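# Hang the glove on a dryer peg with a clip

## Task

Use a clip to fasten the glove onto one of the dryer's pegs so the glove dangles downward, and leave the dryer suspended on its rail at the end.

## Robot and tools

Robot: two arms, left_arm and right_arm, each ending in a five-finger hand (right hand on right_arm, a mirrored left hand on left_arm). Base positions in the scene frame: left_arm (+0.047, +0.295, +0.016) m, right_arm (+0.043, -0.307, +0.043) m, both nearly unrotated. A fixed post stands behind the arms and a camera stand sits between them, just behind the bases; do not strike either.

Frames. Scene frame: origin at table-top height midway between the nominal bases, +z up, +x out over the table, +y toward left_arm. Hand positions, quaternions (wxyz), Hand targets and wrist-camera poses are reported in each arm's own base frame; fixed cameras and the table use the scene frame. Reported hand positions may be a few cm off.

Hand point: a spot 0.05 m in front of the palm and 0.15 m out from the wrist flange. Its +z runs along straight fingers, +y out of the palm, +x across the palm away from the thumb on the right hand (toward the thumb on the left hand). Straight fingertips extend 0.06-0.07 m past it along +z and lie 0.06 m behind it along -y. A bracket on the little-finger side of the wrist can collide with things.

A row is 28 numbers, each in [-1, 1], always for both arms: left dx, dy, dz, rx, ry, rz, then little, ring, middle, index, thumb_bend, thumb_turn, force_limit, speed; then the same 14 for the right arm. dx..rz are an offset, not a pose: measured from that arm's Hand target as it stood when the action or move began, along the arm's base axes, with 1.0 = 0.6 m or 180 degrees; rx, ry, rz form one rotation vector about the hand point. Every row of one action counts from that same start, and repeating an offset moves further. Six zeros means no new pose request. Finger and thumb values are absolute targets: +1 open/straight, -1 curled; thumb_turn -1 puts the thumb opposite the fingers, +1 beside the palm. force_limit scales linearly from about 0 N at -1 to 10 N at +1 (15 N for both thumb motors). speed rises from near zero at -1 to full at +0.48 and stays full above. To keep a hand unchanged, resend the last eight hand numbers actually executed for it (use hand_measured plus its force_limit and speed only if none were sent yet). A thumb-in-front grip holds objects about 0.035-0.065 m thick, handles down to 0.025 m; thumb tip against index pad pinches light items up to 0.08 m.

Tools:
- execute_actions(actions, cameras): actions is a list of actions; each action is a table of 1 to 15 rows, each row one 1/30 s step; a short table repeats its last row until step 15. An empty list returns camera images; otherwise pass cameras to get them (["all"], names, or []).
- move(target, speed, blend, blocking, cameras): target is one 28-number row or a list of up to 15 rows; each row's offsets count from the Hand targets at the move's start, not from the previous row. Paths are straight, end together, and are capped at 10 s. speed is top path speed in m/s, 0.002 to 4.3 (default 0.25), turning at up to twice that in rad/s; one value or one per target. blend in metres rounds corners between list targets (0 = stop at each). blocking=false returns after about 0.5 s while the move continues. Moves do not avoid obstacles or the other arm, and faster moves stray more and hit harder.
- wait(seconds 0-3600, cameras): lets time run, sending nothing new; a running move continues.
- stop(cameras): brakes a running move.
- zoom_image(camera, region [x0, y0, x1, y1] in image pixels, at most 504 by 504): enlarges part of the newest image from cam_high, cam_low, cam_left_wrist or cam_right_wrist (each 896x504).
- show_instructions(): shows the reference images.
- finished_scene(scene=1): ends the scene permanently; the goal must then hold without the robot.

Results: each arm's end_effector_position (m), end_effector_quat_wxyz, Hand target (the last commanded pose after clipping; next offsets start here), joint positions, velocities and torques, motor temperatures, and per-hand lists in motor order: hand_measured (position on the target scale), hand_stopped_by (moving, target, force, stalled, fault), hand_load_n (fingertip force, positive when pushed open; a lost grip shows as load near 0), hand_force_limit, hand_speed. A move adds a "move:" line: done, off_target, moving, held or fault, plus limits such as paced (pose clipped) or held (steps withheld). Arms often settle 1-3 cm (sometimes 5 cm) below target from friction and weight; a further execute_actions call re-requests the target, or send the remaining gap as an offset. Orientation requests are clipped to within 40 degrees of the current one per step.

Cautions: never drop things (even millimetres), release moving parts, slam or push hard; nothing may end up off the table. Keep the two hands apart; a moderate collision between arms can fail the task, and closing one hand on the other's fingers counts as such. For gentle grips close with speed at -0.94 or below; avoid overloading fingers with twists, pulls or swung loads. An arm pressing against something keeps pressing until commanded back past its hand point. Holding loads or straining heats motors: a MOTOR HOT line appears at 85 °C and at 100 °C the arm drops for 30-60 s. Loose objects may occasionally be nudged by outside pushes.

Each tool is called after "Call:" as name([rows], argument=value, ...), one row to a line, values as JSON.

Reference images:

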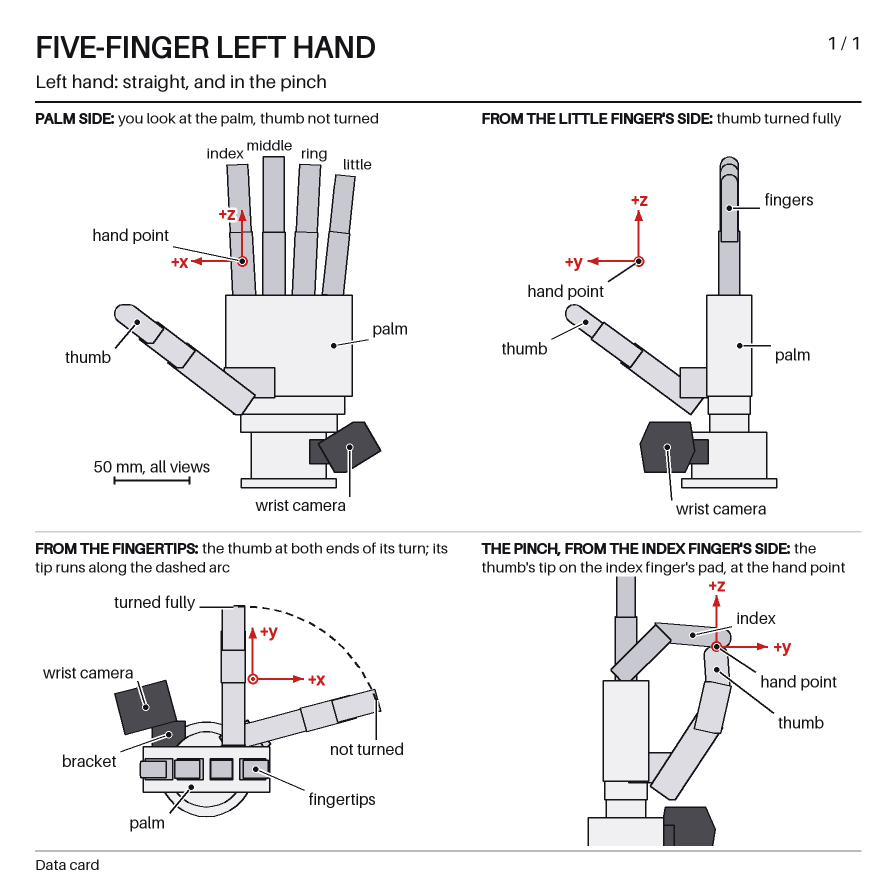

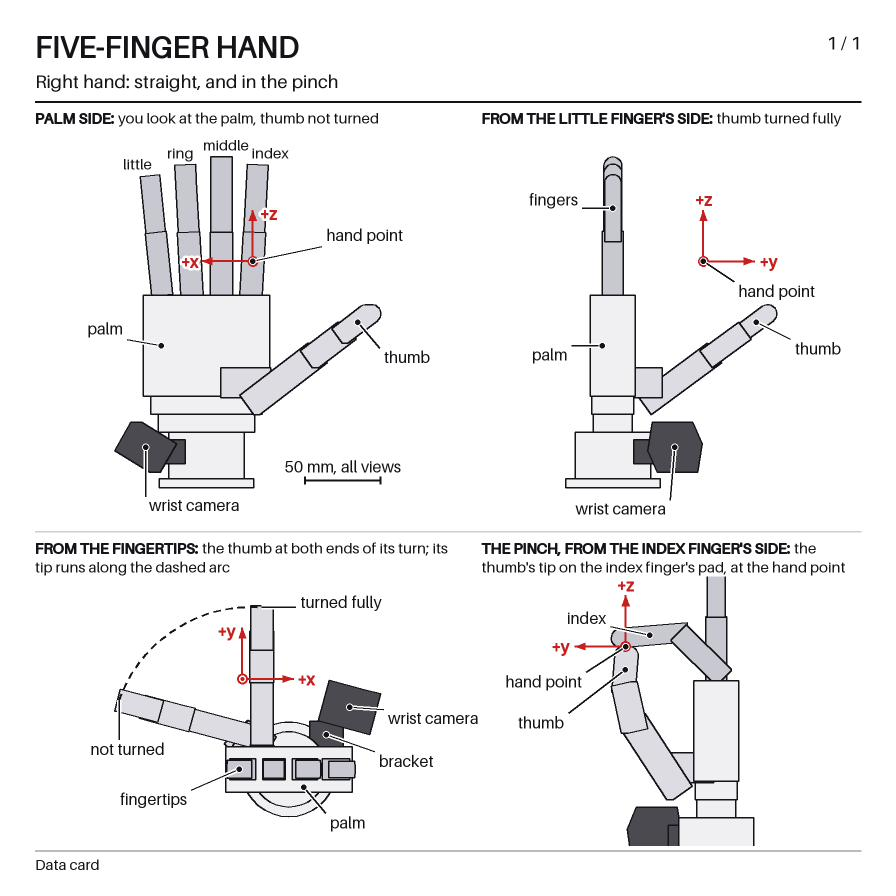

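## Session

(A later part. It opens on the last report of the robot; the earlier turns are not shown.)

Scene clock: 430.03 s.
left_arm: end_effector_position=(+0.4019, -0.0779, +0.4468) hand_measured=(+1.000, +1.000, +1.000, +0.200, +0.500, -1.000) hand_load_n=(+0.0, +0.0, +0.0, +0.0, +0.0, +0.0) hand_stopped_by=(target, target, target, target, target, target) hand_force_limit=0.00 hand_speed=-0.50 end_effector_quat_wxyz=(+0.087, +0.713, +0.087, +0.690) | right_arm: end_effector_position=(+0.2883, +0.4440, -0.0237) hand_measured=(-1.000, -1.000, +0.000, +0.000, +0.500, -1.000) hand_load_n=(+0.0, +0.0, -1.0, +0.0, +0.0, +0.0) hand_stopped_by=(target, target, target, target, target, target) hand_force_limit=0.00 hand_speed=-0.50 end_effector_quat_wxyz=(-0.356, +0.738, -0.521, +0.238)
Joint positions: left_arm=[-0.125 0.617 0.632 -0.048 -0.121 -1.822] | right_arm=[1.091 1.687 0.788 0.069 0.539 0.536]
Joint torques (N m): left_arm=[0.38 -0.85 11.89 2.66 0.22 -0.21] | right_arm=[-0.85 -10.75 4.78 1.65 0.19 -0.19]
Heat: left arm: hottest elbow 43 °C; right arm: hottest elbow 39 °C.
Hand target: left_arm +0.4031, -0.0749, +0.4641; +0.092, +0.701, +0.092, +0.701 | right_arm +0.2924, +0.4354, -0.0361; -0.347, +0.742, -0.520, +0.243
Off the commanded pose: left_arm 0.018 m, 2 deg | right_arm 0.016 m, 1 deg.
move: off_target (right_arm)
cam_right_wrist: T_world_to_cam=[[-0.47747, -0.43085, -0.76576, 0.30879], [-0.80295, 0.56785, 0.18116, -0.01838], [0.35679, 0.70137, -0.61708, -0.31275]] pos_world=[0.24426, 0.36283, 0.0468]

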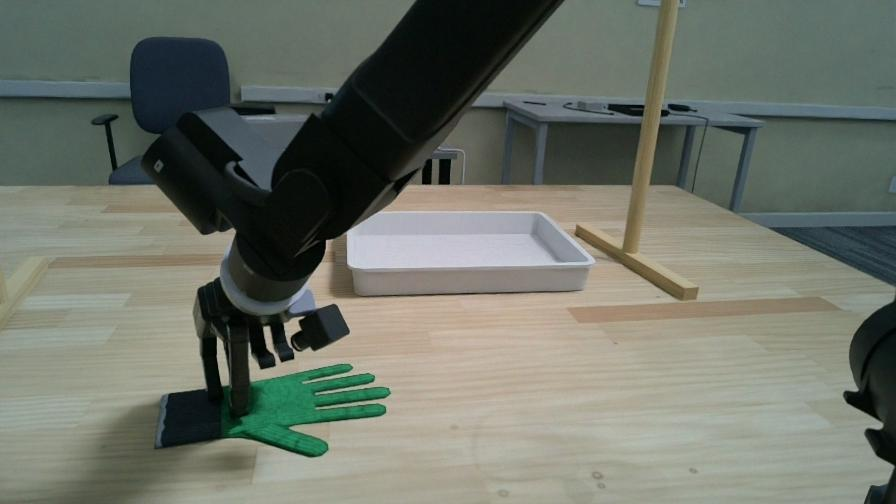

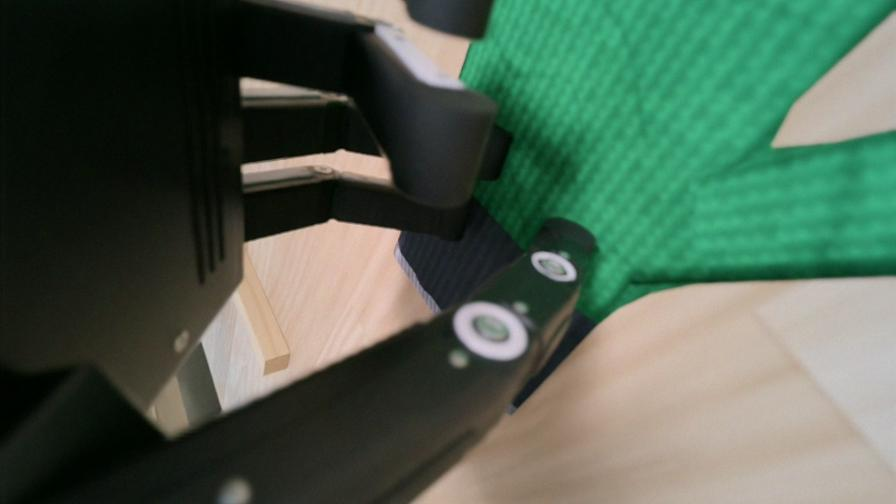

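Call:
move([
  [0,0,0,0,0,0,1,1,1,0.2,0.5,-1,0,-0.5,0.0,0.0,0.055,0,0,0,-1,-1,0,0,0.5,-1,0,-0.5],
  [0,0,0,0,0,0,1,1,1,0.2,0.5,-1,0,-0.5,0.0,0.02,0.055,0,0,0,-1,-1,0,0,0.5,-1,0,-0.5],
  [0,0,0,0,0,0,1,1,1,0.2,0.5,-1,0,-0.5,0.0,0.02,0.0,0,0,0,-1,-1,0,0,0.5,-1,0,-0.5],
], speed=0.06, cameras=["cam_low","cam_right_wrist"])

Scene clock: 436.87 s.
left_arm: end_effector_position=(+0.4019, -0.0779, +0.4468) hand_measured=(+1.000, +1.000, +1.000, +0.200, +0.500, -1.000) hand_load_n=(+0.0, +0.0, +0.0, +0.0, +0.0, -0.5) hand_stopped_by=(target, target, target, target, target, target) hand_force_limit=0.00 hand_speed=-0.50 end_effector_quat_wxyz=(+0.087, +0.713, +0.087, +0.690) | right_arm: end_effector_position=(+0.2888, +0.4416, -0.0253) hand_measured=(-1.000, -1.000, +0.000, +0.000, +0.500, -1.000) hand_load_n=(+0.0, +0.0, -3.5, +0.0, +0.0, +0.0) hand_stopped_by=(target, target, target, target, target, target) hand_force_limit=0.00 hand_speed=-0.50 end_effector_quat_wxyz=(-0.352, +0.739, -0.521, +0.242)
Joint positions: left_arm=[-0.125 0.617 0.632 -0.048 -0.121 -1.822] | right_arm=[1.091 1.689 0.789 0.062 0.547 0.535]
Joint torques (N m): left_arm=[0.44 -0.97 11.89 2.66 0.22 -0.21] | right_arm=[0.09 -8.76 6.94 1.36 0.21 -0.07]
Heat: left arm: hottest elbow 43 °C; right arm: hottest elbow 39 °C.
Hand target: left_arm +0.4031, -0.0749, +0.4641; +0.092, +0.701, +0.092, +0.701 | right_arm +0.2924, +0.4474, -0.0361; -0.347, +0.742, -0.520, +0.243
Off the commanded pose: left_arm 0.018 m, 2 deg | right_arm 0.013 m, 1 deg.
move: off_target (right_arm)
cam_right_wrist: T_world_to_cam=[[-0.47838, -0.43666, -0.7619, 0.30973], [-0.80044, 0.57366, 0.1738, -0.01969], [0.36118, 0.693, -0.62394, -0.30994]] pos_world=[0.24435, 0.36133, 0.04602]

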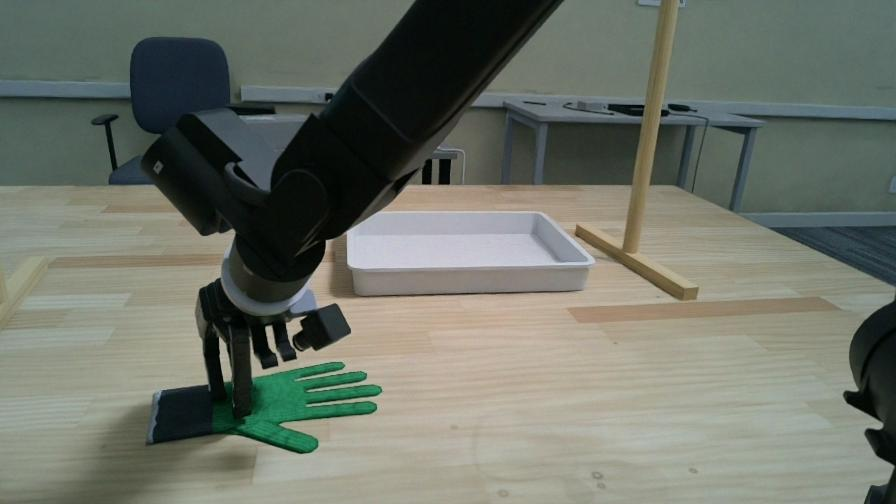

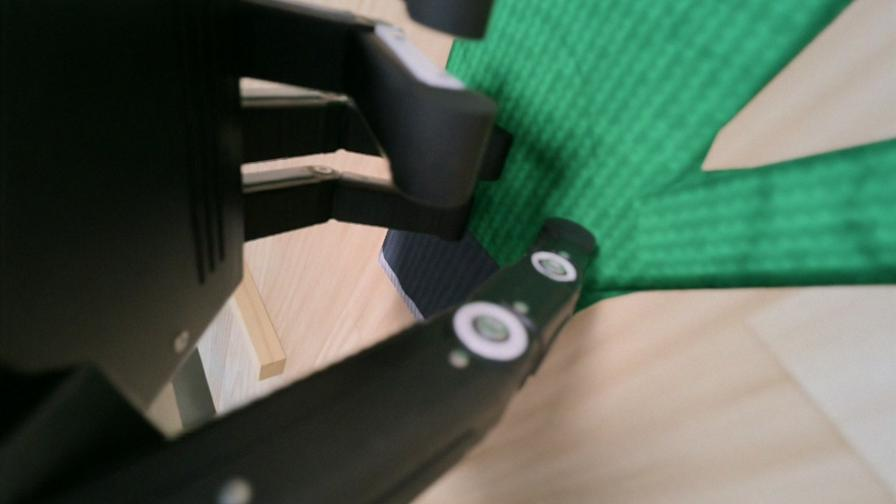

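Call:
move([
  [0,0,0,0,0,0,1,1,1,0.2,0.5,-1,0,-0.5,0.0,0.03,0.08,0,0,0,-1,-1,0,0,0.5,-1,0,-0.5],
], speed=0.1, cameras=["cam_low","cam_right_wrist"])

Scene clock: 442.33 s.
left_arm: end_effector_position=(+0.4019, -0.0779, +0.4468) hand_measured=(+1.000, +1.000, +1.000, +0.200, +0.500, -1.000) hand_load_n=(+0.0, +0.0, +0.0, +0.0, +0.0, +0.0) hand_stopped_by=(target, target, target, target, target, target) hand_force_limit=0.00 hand_speed=-0.50 end_effector_quat_wxyz=(+0.087, +0.713, +0.087, +0.690) | right_arm: end_effector_position=(+0.2912, +0.4443, -0.0056) hand_measured=(-1.000, -1.000, +0.000, +0.000, +0.500, -1.000) hand_load_n=(+0.0, +0.0, +0.0, +0.0, +0.0, +0.0) hand_stopped_by=(target, target, target, target, target, target) hand_force_limit=0.00 hand_speed=-0.50 end_effector_quat_wxyz=(-0.329, +0.748, -0.520, +0.248)
Joint positions: left_arm=[-0.125 0.617 0.632 -0.048 -0.121 -1.822] | right_arm=[1.092 1.657 0.851 -0.083 0.552 0.535]
Joint torques (N m): left_arm=[0.44 -0.91 11.89 2.66 0.22 -0.21] | right_arm=[1.32 -13.27 8.51 0.55 0.49 0.06]
Heat: left arm: hottest elbow 43 °C; right arm: hottest elbow 39 °C.
Hand target: left_arm +0.4031, -0.0749, +0.4641; +0.092, +0.701, +0.092, +0.701 | right_arm +0.2924, +0.4654, +0.0120; -0.347, +0.742, -0.520, +0.243
Off the commanded pose: left_arm 0.018 m, 2 deg | right_arm 0.027 m, 2 deg.
move: off_target (right_arm)
cam_right_wrist: T_world_to_cam=[[-0.49481, -0.47067, -0.7305, 0.34708], [-0.79526, 0.58413, 0.16231, -0.02902], [0.35031, 0.66126, -0.66334, -0.28341]] pos_world=[0.24794, 0.36772, 0.07025]

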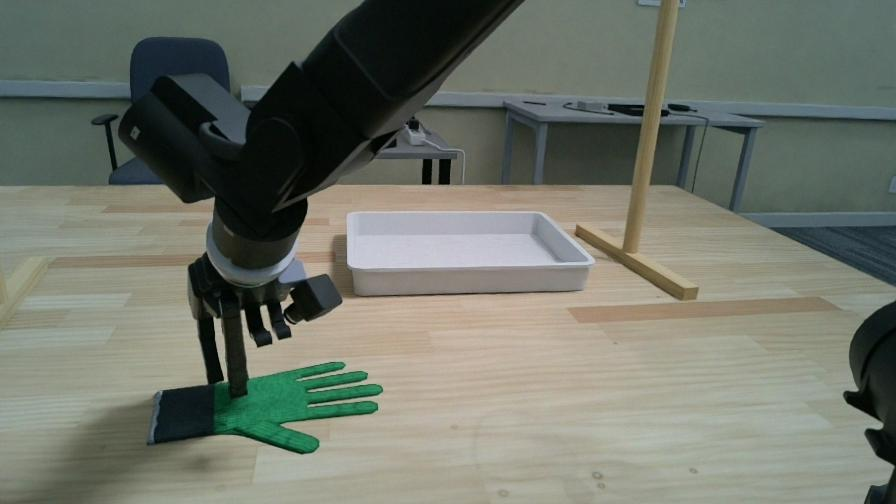

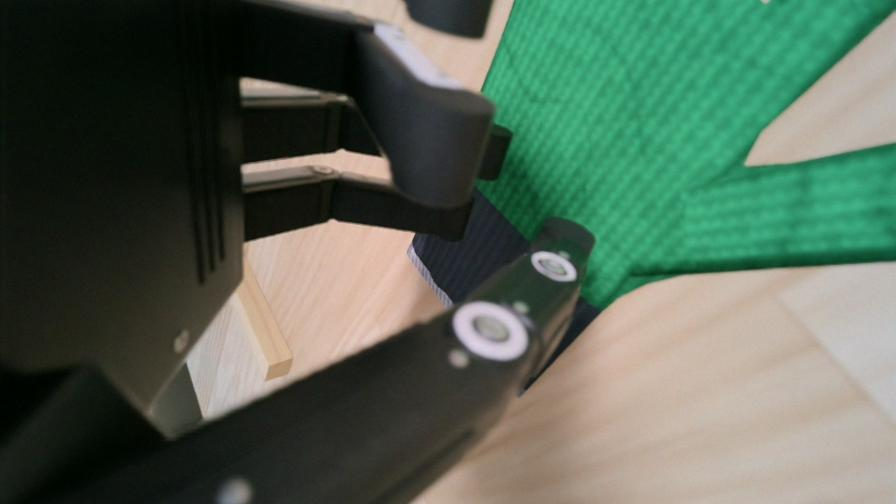

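Call:
move([
  [0,0,0,0,0,0,1,1,1,0.2,0.5,-1,0,-0.5,0.0,0.04,0.03,0,0,0,-1,-1,0,0,0.5,-1,0,-0.5],
], speed=0.1, cameras=[])

Scene clock: 450.47 s.
left_arm: end_effector_position=(+0.4019, -0.0779, +0.4468) hand_measured=(+1.000, +1.000, +1.000, +0.200, +0.500, -1.000) hand_load_n=(+0.0, +0.0, +0.0, +0.0, +0.0, +0.0) hand_stopped_by=(target, target, target, target, target, target) hand_force_limit=0.00 hand_speed=-0.50 end_effector_quat_wxyz=(+0.087, +0.713, +0.087, +0.690) | right_arm: end_effector_position=(+0.2909, +0.4694, +0.0168) hand_measured=(-1.000, -1.000, +0.000, +0.000, +0.500, -1.000) hand_load_n=(+0.0, +0.0, +0.0, +0.0, +0.0, +0.0) hand_stopped_by=(target, target, target, target, target, target) hand_force_limit=0.00 hand_speed=-0.50 end_effector_quat_wxyz=(-0.333, +0.748, -0.517, +0.248)
Joint positions: left_arm=[-0.125 0.617 0.632 -0.048 -0.121 -1.822] | right_arm=[1.118 1.657 0.93 -0.163 0.567 0.551]
Joint torques (N m): left_arm=[0.38 -1.03 11.89 2.67 0.23 -0.21] | right_arm=[1.55 -12.63 9.2 0.51 0.5 0.1]
Heat: left arm: hottest elbow 43 °C; right arm: hottest elbow 40 °C.
Hand target: left_arm +0.4031, -0.0749, +0.4641; +0.092, +0.701, +0.092, +0.701 | right_arm +0.2923, +0.4894, +0.0299; -0.347, +0.742, -0.520, +0.243
Off the commanded pose: left_arm 0.018 m, 2 deg | right_arm 0.024 m, 2 deg.
move: off_target (right_arm)

Call:
move([
  [0,0,0,0,0,0,1,1,1,0.2,0.5,-1,0,-0.5,0.0,-0.035,-0.105,0,0,0,-1,-1,0,0,0.5,-1,0,-0.5],
], speed=0.06, cameras=["cam_low","cam_right_wrist"])

Scene clock: 455.37 s.
left_arm: end_effector_position=(+0.4019, -0.0779, +0.4468) hand_measured=(+1.000, +1.000, +1.000, +0.200, +0.500, -1.000) hand_load_n=(+0.0, +0.0, +0.0, +0.0, +0.0, +0.0) hand_stopped_by=(target, target, target, target, target, target) hand_force_limit=0.00 hand_speed=-0.50 end_effector_quat_wxyz=(+0.087, +0.713, +0.087, +0.690) | right_arm: end_effector_position=(+0.2913, +0.4726, -0.0231) hand_measured=(-1.000, -1.000, +0.000, +0.000, +0.500, -1.000) hand_load_n=(+0.0, +0.0, +0.0, +0.0, +0.0, +0.0) hand_stopped_by=(target, target, target, target, target, target) hand_force_limit=0.00 hand_speed=-0.50 end_effector_quat_wxyz=(-0.351, +0.741, -0.519, +0.242)
Joint positions: left_arm=[-0.125 0.617 0.632 -0.048 -0.121 -1.822] | right_arm=[1.118 1.74 0.878 0.011 0.562 0.552]
Joint torques (N m): left_arm=[0.44 -1.03 11.89 2.67 0.22 -0.21] | right_arm=[-0.32 -12.04 4.96 1.7 0.21 -0.06]
Heat: left arm: hottest elbow 43 °C; right arm: hottest elbow 40 °C.
Hand target: left_arm +0.4031, -0.0749, +0.4641; +0.092, +0.701, +0.092, +0.701 | right_arm +0.2923, +0.4683, -0.0332; -0.347, +0.742, -0.520, +0.243
Off the commanded pose: left_arm 0.018 m, 2 deg | right_arm 0.011 m, 0 deg.
move: off_target (right_arm)
cam_right_wrist: T_world_to_cam=[[-0.47614, -0.4434, -0.7594, 0.32864], [-0.80378, 0.56974, 0.1713, -0.0332], [0.35671, 0.69195, -0.62766, -0.32934]] pos_world=[0.24727, 0.39252, 0.04854]

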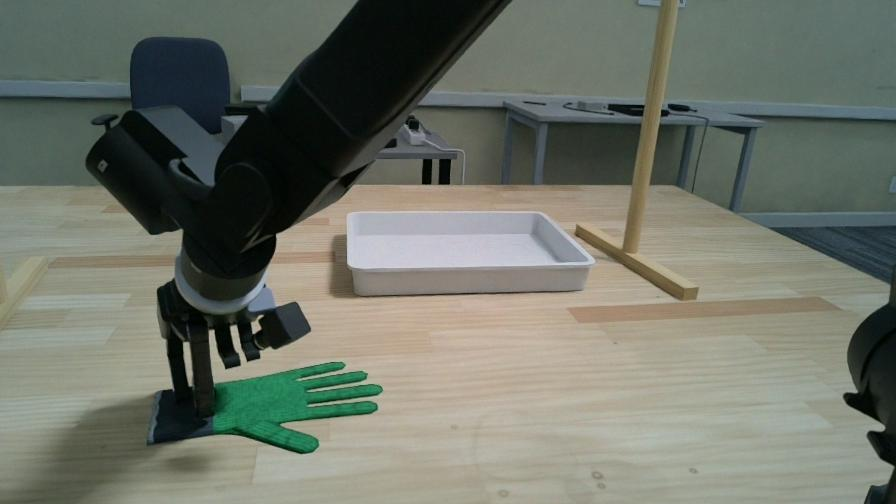

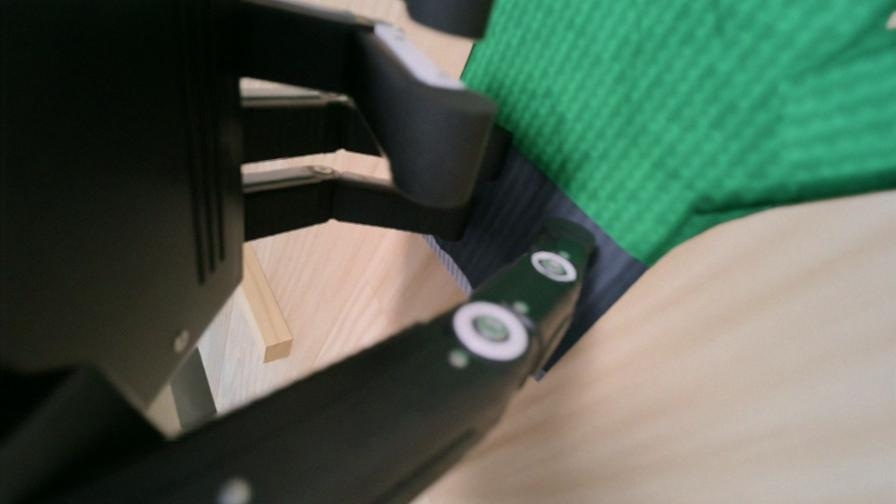

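Call:
move([
  [0,0,0,0,0,0,1,1,1,0.2,0.5,-1,0,-0.5,0.0,0.0,-0.017,0,0,0,-1,-1,0,0,0.5,-1,0,-0.5],
  [0,0,0,0,0,0,1,1,1,0.2,0.5,-1,0,-0.5,0.0,0.0,-0.02,0,0,0,-1,-1,-0.12,-0.12,0.2,-1,0.4,-0.85],
], speed=0.06, cameras=["cam_low","cam_right_wrist"])

Scene clock: 465.43 s.
left_arm: end_effector_position=(+0.4019, -0.0779, +0.4468) hand_measured=(+1.000, +1.000, +1.000, +0.200, +0.500, -1.000) hand_load_n=(+0.0, +0.0, +0.0, +0.0, +0.0, -0.5) hand_stopped_by=(target, target, target, target, target, target) hand_force_limit=0.00 hand_speed=-0.50 end_effector_quat_wxyz=(+0.087, +0.713, +0.087, +0.690) | right_arm: end_effector_position=(+0.2938, +0.4778, -0.0277) hand_measured=(-1.000, -1.000, -0.120, -0.120, +0.200, -1.000) hand_load_n=(+0.0, +0.0, -0.5, +0.0, +0.0, +0.0) hand_stopped_by=(target, target, target, target, target, target) hand_force_limit=0.40 hand_speed=-0.85 end_effector_quat_wxyz=(-0.360, +0.737, -0.519, +0.241)
Joint positions: left_arm=[-0.125 0.617 0.632 -0.048 -0.121 -1.822] | right_arm=[1.118 1.76 0.878 0.05 0.562 0.552]
Joint torques (N m): left_arm=[0.44 -0.85 11.89 2.71 0.22 -0.2] | right_arm=[-0.44 -11.46 4.53 1.52 0.19 -0.06]
Heat: left arm: hottest elbow 43 °C; right arm: hottest elbow 39 °C.
Hand target: left_arm +0.4031, -0.0749, +0.4641; +0.092, +0.701, +0.092, +0.701 | right_arm +0.2923, +0.4683, -0.0451; -0.347, +0.742, -0.520, +0.243
Off the commanded pose: left_arm 0.018 m, 2 deg | right_arm 0.020 m, 2 deg.
move: off_target (right_arm); target 2's new numbers were sent with right_arm's hand 0.023 m and 2 deg from that target
cam_right_wrist: T_world_to_cam=[[-0.46943, -0.42974, -0.77133, 0.31987], [-0.80532, 0.56659, 0.17444, -0.03131], [0.36206, 0.70306, -0.61206, -0.34311]] pos_world=[0.24917, 0.39643, 0.04219]

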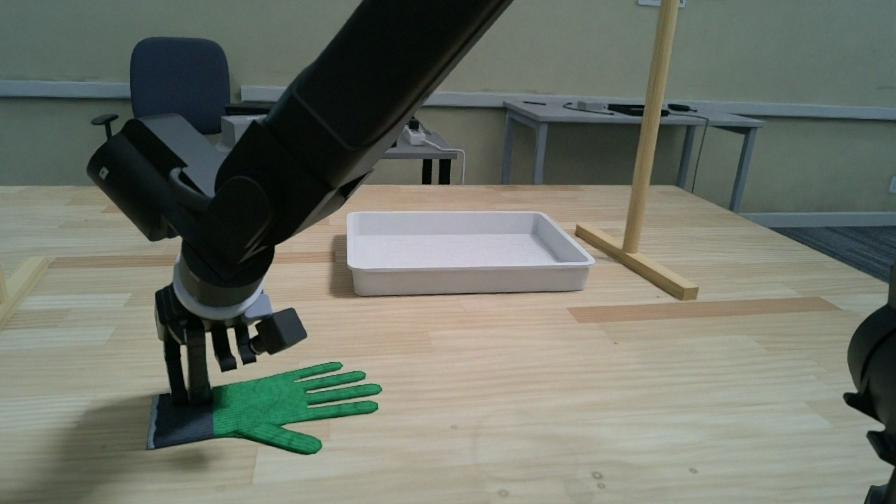

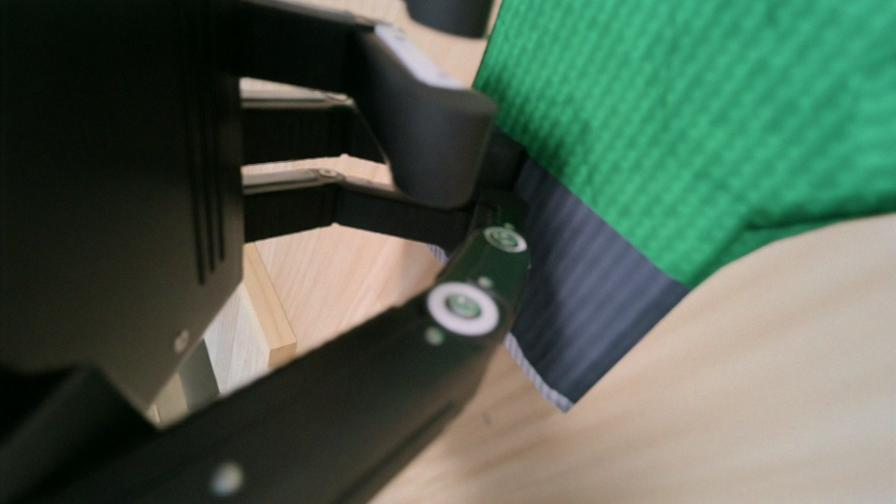

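Call:
move([
  [0,0,0,0,0,0,1,1,1,0.2,0.5,-1,0,-0.5,0.0,-0.01,0.03,0,0,0,-1,-1,0,0,0.5,-1,0,-0.5],
  [0,0,0,0,0,0,1,1,1,0.2,0.5,-1,0,-0.5,0.0,-0.02,-0.03,0,0,0,-1,-1,0,0,0.5,-1,0,-0.5],
], speed=0.06, cameras=["cam_low","cam_right_wrist"])

Scene clock: 471.90 s.
left_arm: end_effector_position=(+0.4019, -0.0779, +0.4468) hand_measured=(+1.000, +1.000, +1.000, +0.200, +0.500, -1.000) hand_load_n=(+0.0, +0.0, +0.0, +0.0, +0.0, +0.0) hand_stopped_by=(target, target, target, target, target, target) hand_force_limit=0.00 hand_speed=-0.50 end_effector_quat_wxyz=(+0.087, +0.713, +0.087, +0.690) | right_arm: end_effector_position=(+0.2940, +0.4783, -0.0257) hand_measured=(-1.000, -1.000, +0.000, +0.000, +0.500, -1.000) hand_load_n=(+0.0, +0.0, -5.0, +0.0, +0.0, +0.0) hand_stopped_by=(target, target, target, target, target, target) hand_force_limit=0.00 hand_speed=-0.50 end_effector_quat_wxyz=(-0.381, +0.727, -0.520, +0.236)
Joint positions: left_arm=[-0.125 0.617 0.632 -0.048 -0.121 -1.822] | right_arm=[1.117 1.754 0.846 0.125 0.558 0.552]
Joint torques (N m): left_arm=[0.44 -1.03 11.89 2.69 0.22 -0.22] | right_arm=[-1.2 -8.88 3.74 1.25 0.03 -0.14]
Heat: left arm: hottest elbow 43 °C; right arm: hottest elbow 39 °C.
Hand target: left_arm +0.4031, -0.0749, +0.4641; +0.092, +0.701, +0.092, +0.701 | right_arm +0.2924, +0.4562, -0.0632; -0.346, +0.742, -0.520, +0.243
Off the commanded pose: left_arm 0.018 m, 2 deg | right_arm 0.044 m, 4 deg.
move: off_target (right_arm)
cam_right_wrist: T_world_to_cam=[[-0.4541, -0.39553, -0.79834, 0.30023], [-0.80939, 0.55767, 0.18409, -0.02604], [0.37239, 0.72976, -0.57338, -0.3572]] pos_world=[0.24828, 0.39395, 0.03967]

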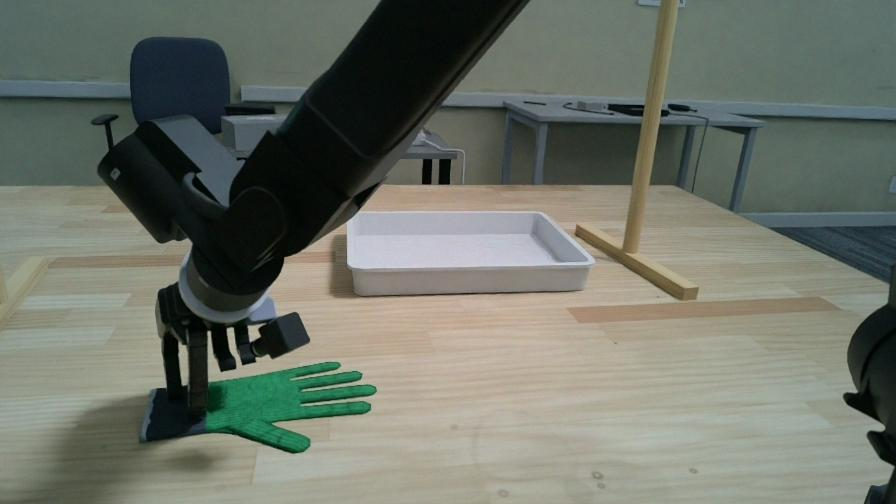

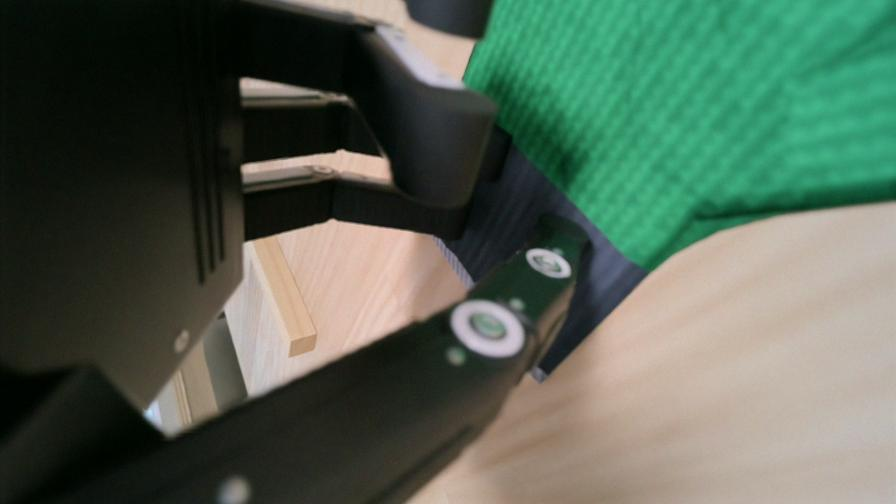

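Call:
move([
  [0,0,0,0,0,0,1,1,1,0.2,0.5,-1,0,-0.5,0.0,0.0,-0.01,0,0,0,-1,-1,-0.05,-0.05,0.35,-1,0.4,-0.85],
  [0,0,0,0,0,0,1,1,1,0.2,0.5,-1,0,-0.5,0.0,0.0,-0.02,0,0,0,-1,-1,-0.12,-0.12,0.2,-1,0.4,-0.85],
], speed=0.06, cameras=["cam_low","cam_right_wrist"])

Scene clock: 489.53 s.
left_arm: end_effector_position=(+0.4019, -0.0779, +0.4468) hand_measured=(+1.000, +1.000, +1.000, +0.200, +0.500, -1.000) hand_load_n=(+0.0, +0.0, +0.0, +0.0, +0.0, -0.5) hand_stopped_by=(target, target, target, target, target, target) hand_force_limit=0.00 hand_speed=-0.50 end_effector_quat_wxyz=(+0.087, +0.713, +0.087, +0.690) | right_arm: end_effector_position=(+0.2997, +0.4830, -0.0290) hand_measured=(-1.000, -1.000, -0.120, -0.120, +0.200, -1.000) hand_load_n=(+0.0, +0.0, -2.0, +0.0, +0.5, +0.0) hand_stopped_by=(target, target, target, target, target, target) hand_force_limit=0.40 hand_speed=-0.85 end_effector_quat_wxyz=(-0.392, +0.719, -0.523, +0.235)
Joint positions: left_arm=[-0.125 0.617 0.632 -0.048 -0.121 -1.822] | right_arm=[1.111 1.776 0.846 0.174 0.558 0.552]
Joint velocities: left_arm=[within noise] | right_arm=[-0.015 0.005 0.002 -0.017 -0.154 -0.022]
Joint torques (N m): left_arm=[0.38 -0.97 11.88 2.69 0.21 -0.21] | right_arm=[-0.38 -8.88 3.4 0.61 0 -0.13]
Heat: left arm: hottest elbow 43 °C; right arm: hottest elbow 38 °C.
Hand target: left_arm +0.4031, -0.0749, +0.4641; +0.092, +0.701, +0.092, +0.701 | right_arm +0.2923, +0.4564, -0.0752; -0.347, +0.742, -0.520, +0.242
Off the commanded pose: left_arm 0.018 m, 2 deg | right_arm 0.054 m, 6 deg.
move: off_target (right_arm); target 2's new numbers were sent with right_arm's hand 0.055 m and 6 deg from that target
cam_right_wrist: T_world_to_cam=[[-0.44639, -0.37334, -0.81324, 0.28851], [-0.8087, 0.55737, 0.18802, -0.02342], [0.38308, 0.74159, -0.55072, -0.37284]] pos_world=[0.25268, 0.39727, 0.0337]

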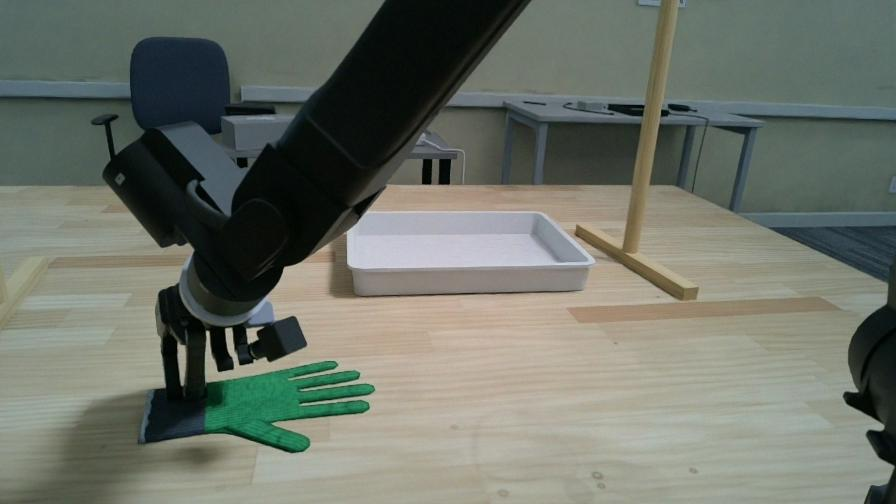

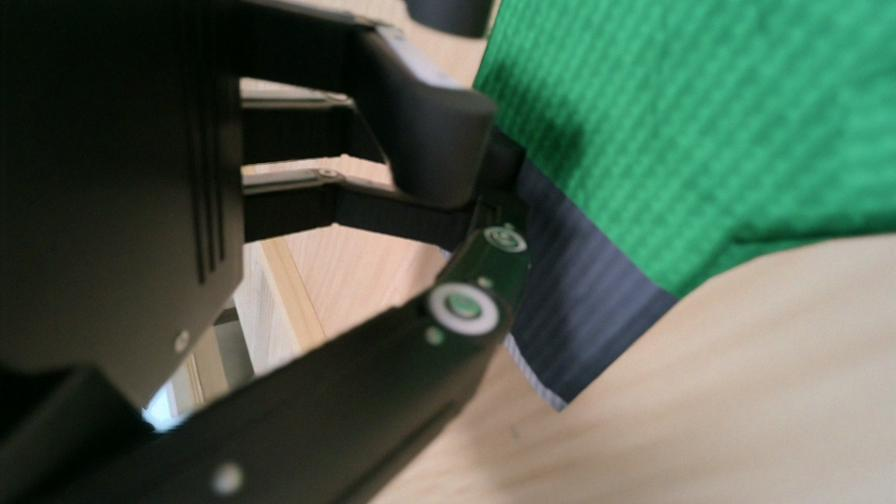

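Call:
move([
  [0,0,0,0,0,0,1,1,1,0.2,0.5,-1,0,-0.5,0.0,0.025,0.133,0.0247,-0.0679,0,-1,-1,0.2,0.2,0.2,-1,0.4,-0.5],
], speed=0.1, cameras=["cam_low","cam_right_wrist"])

Scene clock: 520.53 s.
left_arm: end_effector_position=(+0.4019, -0.0779, +0.4468) hand_measured=(+1.000, +1.000, +1.000, +0.200, +0.500, -1.000) hand_load_n=(+0.0, +0.0, +0.0, +0.0, +0.0, -0.5) hand_stopped_by=(target, target, target, target, target, target) hand_force_limit=0.00 hand_speed=-0.50 end_effector_quat_wxyz=(+0.087, +0.713, +0.087, +0.690) | right_arm: end_effector_position=(+0.2995, +0.4698, +0.0023) hand_measured=(-1.000, -1.000, +0.200, +0.200, +0.200, -1.000) hand_load_n=(+0.0, +0.0, +0.0, +0.0, +0.5, +0.0) hand_stopped_by=(target, target, target, target, target, target) hand_force_limit=0.40 hand_speed=-0.50 end_effector_quat_wxyz=(-0.423, +0.695, -0.499, +0.299)
Joint positions: left_arm=[-0.125 0.617 0.632 -0.048 -0.121 -1.822] | right_arm=[1.157 1.71 0.784 0.269 0.709 0.472]
Joint torques (N m): left_arm=[0.44 -0.91 11.86 2.66 0.22 -0.21] | right_arm=[1.61 -13.45 4.53 1.95 0.47 -0.18]
Motor temperatures (°C): left_arm=[34 30 43 31 27 29] | right_arm=[27 37 36 30 29 28]
Heat: left arm: hottest elbow 43 °C; right arm: hottest shoulder 37 °C.
Hand target: left_arm +0.4031, -0.0749, +0.4641; +0.092, +0.701, +0.092, +0.701 | right_arm +0.2923, +0.4714, +0.0047; -0.428, +0.698, -0.489, +0.300
Off the commanded pose: left_arm 0.018 m, 2 deg | right_arm 0.008 m, 1 deg.
move: done
cam_right_wrist: T_world_to_cam=[[-0.32656, -0.37613, -0.86711, 0.2745], [-0.81188, 0.58136, 0.05358, -0.03213], [0.48395, 0.72149, -0.49523, -0.36667]] pos_world=[0.24101, 0.38647, 0.05816]

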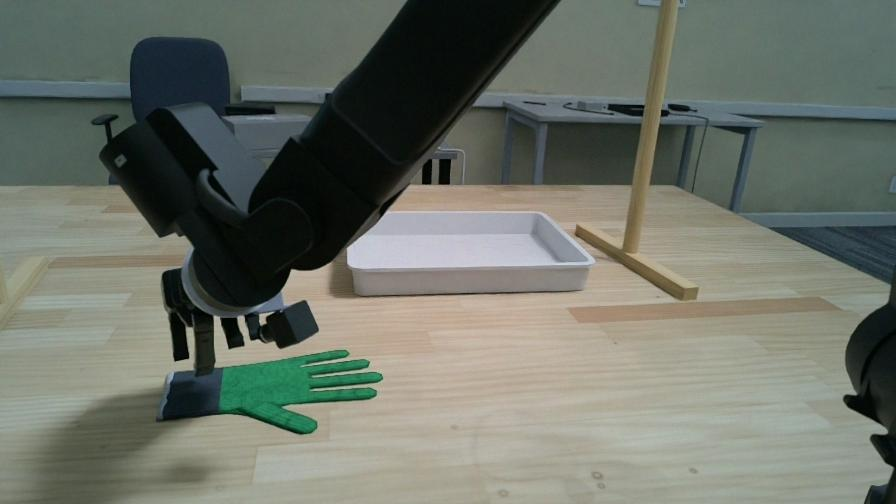

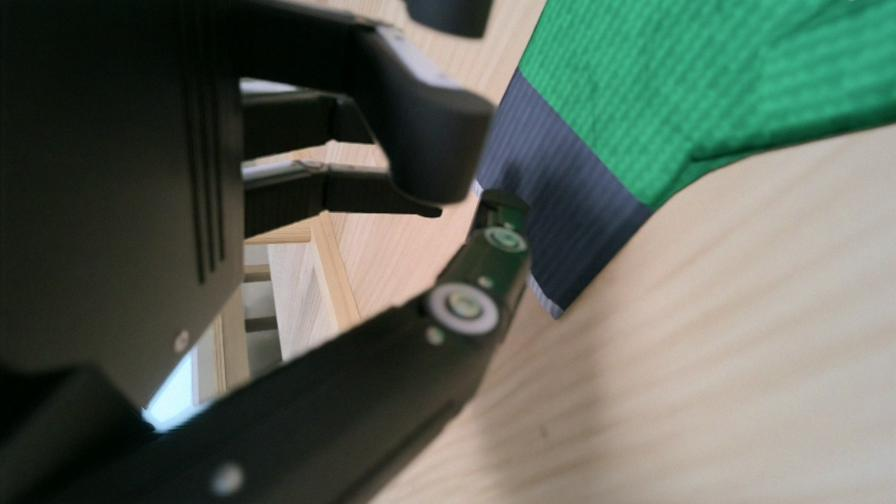

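Call:
move([
  [0,0,0,0,0,0,1,1,1,0.2,0.5,-1,0,-0.5,0.025,-0.01,0.0,0,0,0,-1,-1,0.2,0.2,0.2,-1,0.4,-0.5],
  [0,0,0,0,0,0,1,1,1,0.2,0.5,-1,0,-0.5,0.025,-0.015,-0.08,0,0,0,-1,-1,0.2,0.2,0.2,-1,0.4,-0.5],
], speed=0.06, cameras=["cam_low","cam_right_wrist"])

Scene clock: 539.00 s.
left_arm: end_effector_position=(+0.4019, -0.0779, +0.4468) hand_measured=(+1.000, +1.000, +1.000, +0.200, +0.500, -1.000) hand_load_n=(+0.0, +0.0, +0.0, +0.0, +0.0, -0.5) hand_stopped_by=(target, target, target, target, target, target) hand_force_limit=0.00 hand_speed=-0.50 end_effector_quat_wxyz=(+0.087, +0.713, +0.087, +0.690) | right_arm: end_effector_position=(+0.3027, +0.4739, -0.0273) hand_measured=(-1.000, -1.000, +0.200, +0.200, +0.200, -1.000) hand_load_n=(+0.0, +0.0, +0.0, +0.0, +0.0, +0.0) hand_stopped_by=(target, target, target, target, target, target) hand_force_limit=0.40 hand_speed=-0.50 end_effector_quat_wxyz=(-0.442, +0.691, -0.491, +0.293)
Joint positions: left_arm=[-0.125 0.617 0.632 -0.048 -0.121 -1.822] | right_arm=[1.148 1.803 0.757 0.446 0.684 0.44]
Joint torques (N m): left_arm=[0.38 -0.91 11.89 2.69 0.22 -0.2] | right_arm=[-1.26 -10.93 3.93 1.87 0.17 -0.19]
Heat: left arm: hottest elbow 43 °C; right arm: hottest shoulder 37 °C.
Hand target: left_arm +0.4031, -0.0749, +0.4641; +0.092, +0.701, +0.092, +0.701 | right_arm +0.3073, +0.4623, -0.0433; -0.428, +0.698, -0.489, +0.300
Off the commanded pose: left_arm 0.018 m, 2 deg | right_arm 0.020 m, 2 deg.
move: off_target (right_arm)
cam_right_wrist: T_world_to_cam=[[-0.30004, -0.35644, -0.88483, 0.23354], [-0.82752, 0.55869, 0.05554, -0.01474], [0.47454, 0.74888, -0.46259, -0.39513]] pos_world=[0.24538, 0.38738, 0.02468]

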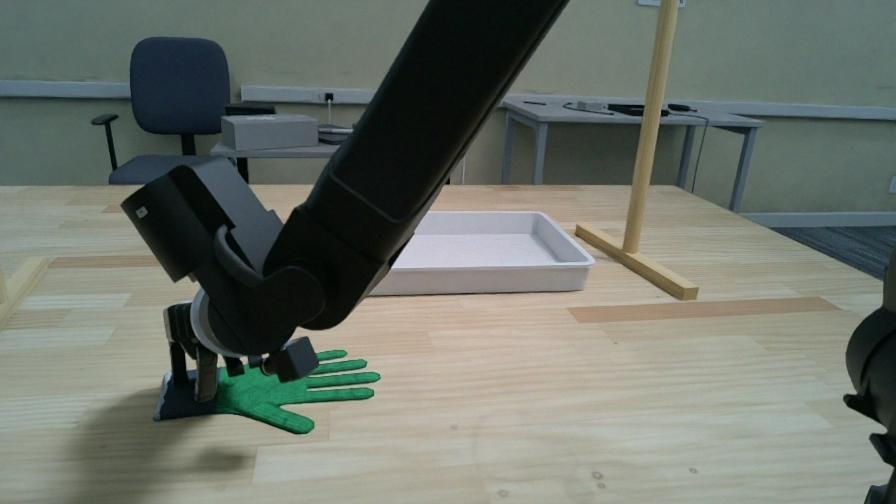

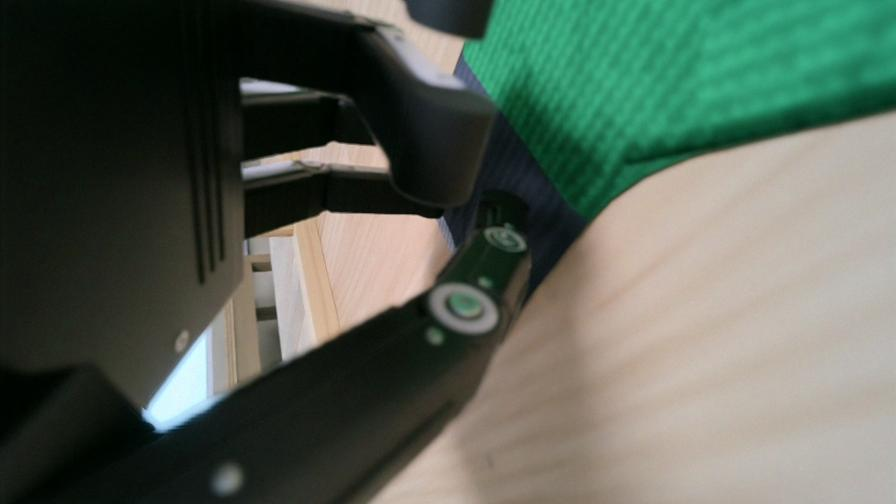

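Call:
move([
  [0,0,0,0,0,0,1,1,1,0.2,0.5,-1,0,-0.5,0.0,-0.01,-0.03,0,0,0,-1,-1,0.2,0.2,0.2,-1,0.4,-0.5],
  [0,0,0,0,0,0,1,1,1,0.2,0.5,-1,0,-0.5,0.0,-0.01,-0.035,0,0,0,-1,-1,-0.2,-0.2,0.2,-1,0.4,-0.8],
], speed=0.06, cameras=["cam_low","cam_right_wrist"])

Scene clock: 545.93 s.
left_arm: end_effector_position=(+0.4019, -0.0779, +0.4468) hand_measured=(+1.000, +1.000, +1.000, +0.200, +0.500, -1.000) hand_load_n=(+0.0, +0.0, +0.0, +0.0, +0.0, -0.5) hand_stopped_by=(target, target, target, target, target, target) hand_force_limit=0.00 hand_speed=-0.50 end_effector_quat_wxyz=(+0.087, +0.713, +0.087, +0.690) | right_arm: end_effector_position=(+0.3099, +0.4774, -0.0298) hand_measured=(-1.000, -1.000, -0.200, -0.200, +0.200, -1.000) hand_load_n=(+0.0, +0.0, +0.0, +0.0, +0.0, +0.0) hand_stopped_by=(target, target, target, target, target, target) hand_force_limit=0.40 hand_speed=-0.80 end_effector_quat_wxyz=(-0.462, +0.676, -0.495, +0.291)
Joint positions: left_arm=[-0.125 0.617 0.632 -0.048 -0.121 -1.822] | right_arm=[1.139 1.835 0.749 0.539 0.684 0.438]
Joint torques (N m): left_arm=[0.44 -0.85 11.88 2.67 0.22 -0.21] | right_arm=[-0.97 -9.82 3.07 0.95 -0.05 -0.17]
Heat: left arm: hottest elbow 43 °C; right arm: hottest shoulder 37 °C.
Hand target: left_arm +0.4031, -0.0749, +0.4641; +0.092, +0.701, +0.092, +0.701 | right_arm +0.3073, +0.4565, -0.0643; -0.429, +0.698, -0.489, +0.300
Off the commanded pose: left_arm 0.018 m, 2 deg | right_arm 0.041 m, 5 deg.
move: off_target (right_arm); target 2's new numbers were sent with right_arm's hand 0.042 m and 5 deg from that target
cam_right_wrist: T_world_to_cam=[[-0.28276, -0.31252, -0.90685, 0.20777], [-0.82432, 0.5626, 0.06314, -0.01321], [0.49046, 0.76538, -0.4167, -0.41372]] pos_world=[0.25078, 0.38902, 0.01686]

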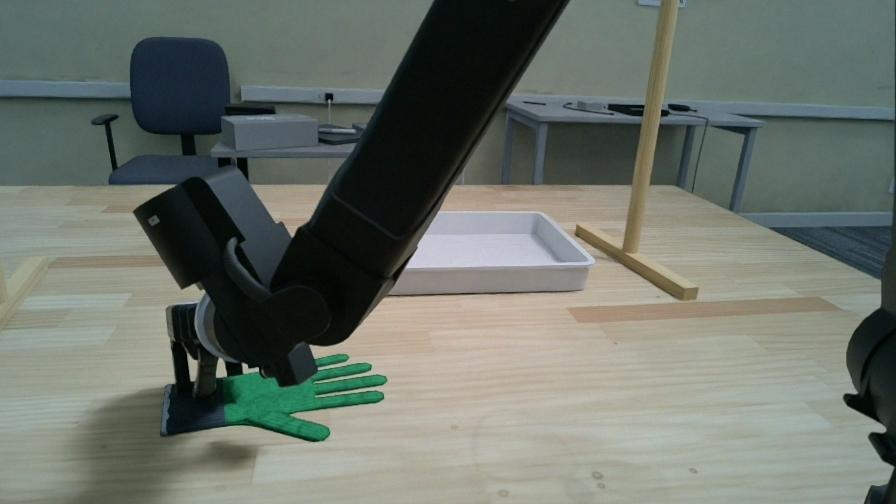

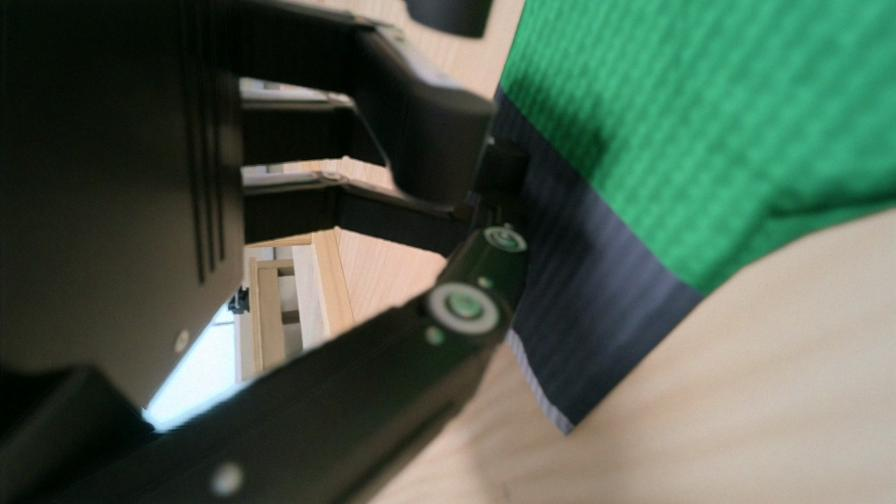

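Call:
move([
  [0,0,0,0,0,0,1,1,1,0.2,0.5,-1,0,-0.5,0,0,0.09,0.0076,-0.0209,0,-1,-1,0.16,0.16,0.3,-1,0.4,-0.5],
  [0,0,0,0,0,0,1,1,1,0.2,0.5,-1,0,-0.5,-0.037,-0.02,0.09,0.0076,-0.0209,0,-1,-1,0.16,0.16,0.3,-1,0.4,-0.5],
], speed=0.1, cameras=["cam_low","cam_right_wrist"])

Scene clock: 586.40 s.
left_arm: end_effector_position=(+0.4019, -0.0779, +0.4468) hand_measured=(+1.000, +1.000, +1.000, +0.200, +0.500, -1.000) hand_load_n=(+0.0, +0.0, +0.0, +0.0, +0.0, +0.0) hand_stopped_by=(target, target, target, target, target, target) hand_force_limit=0.00 hand_speed=-0.50 end_effector_quat_wxyz=(+0.087, +0.713, +0.087, +0.690) | right_arm: end_effector_position=(+0.2932, +0.4449, -0.0109) hand_measured=(-1.000, -1.000, +0.160, +0.160, +0.300, -1.000) hand_load_n=(+0.0, +0.0, +0.0, +0.0, +0.0, +0.0) hand_stopped_by=(target, target, target, target, target, target) hand_force_limit=0.40 hand_speed=-0.50 end_effector_quat_wxyz=(-0.453, +0.680, -0.480, +0.320)
Joint positions: left_arm=[-0.125 0.617 0.632 -0.048 -0.121 -1.822] | right_arm=[1.166 1.732 0.661 0.52 0.744 0.393]
Joint torques (N m): left_arm=[0.38 -0.91 11.92 2.69 0.21 -0.21] | right_arm=[1.49 -12.98 3.86 0.84 0.46 0.03]
Heat: left arm: hottest elbow 43 °C; right arm: hottest shoulder 37 °C.
Hand target: left_arm +0.4031, -0.0749, +0.4641; +0.092, +0.701, +0.092, +0.701 | right_arm +0.2851, +0.4443, -0.0104; -0.452, +0.683, -0.478, +0.317
Off the commanded pose: left_arm 0.018 m, 2 deg | right_arm 0.008 m, 1 deg.
move: done
cam_right_wrist: T_world_to_cam=[[-0.24724, -0.36006, -0.89957, 0.22084], [-0.8215, 0.57021, -0.00245, -0.01485], [0.51383, 0.73839, -0.43677, -0.36782]] pos_world=[0.23139, 0.35958, 0.03797]

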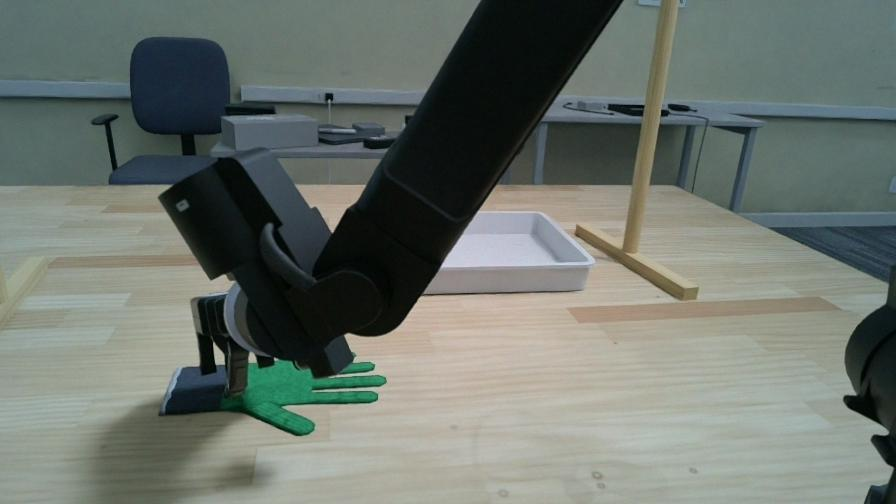

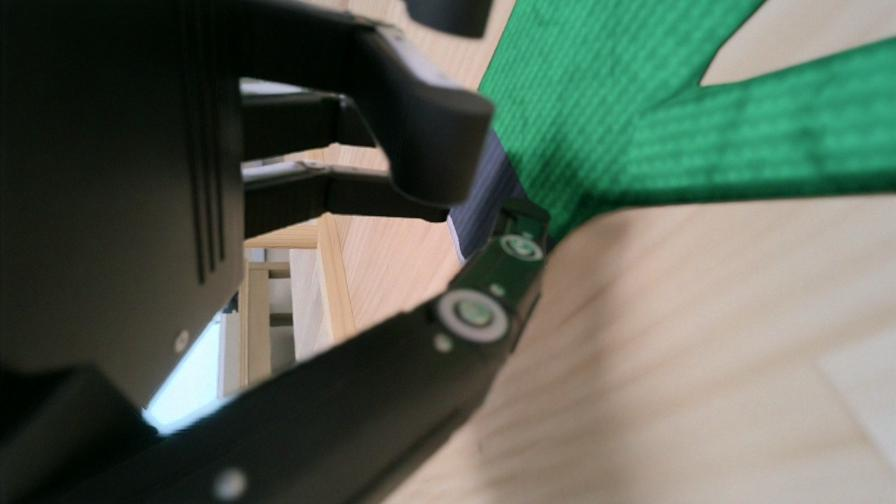

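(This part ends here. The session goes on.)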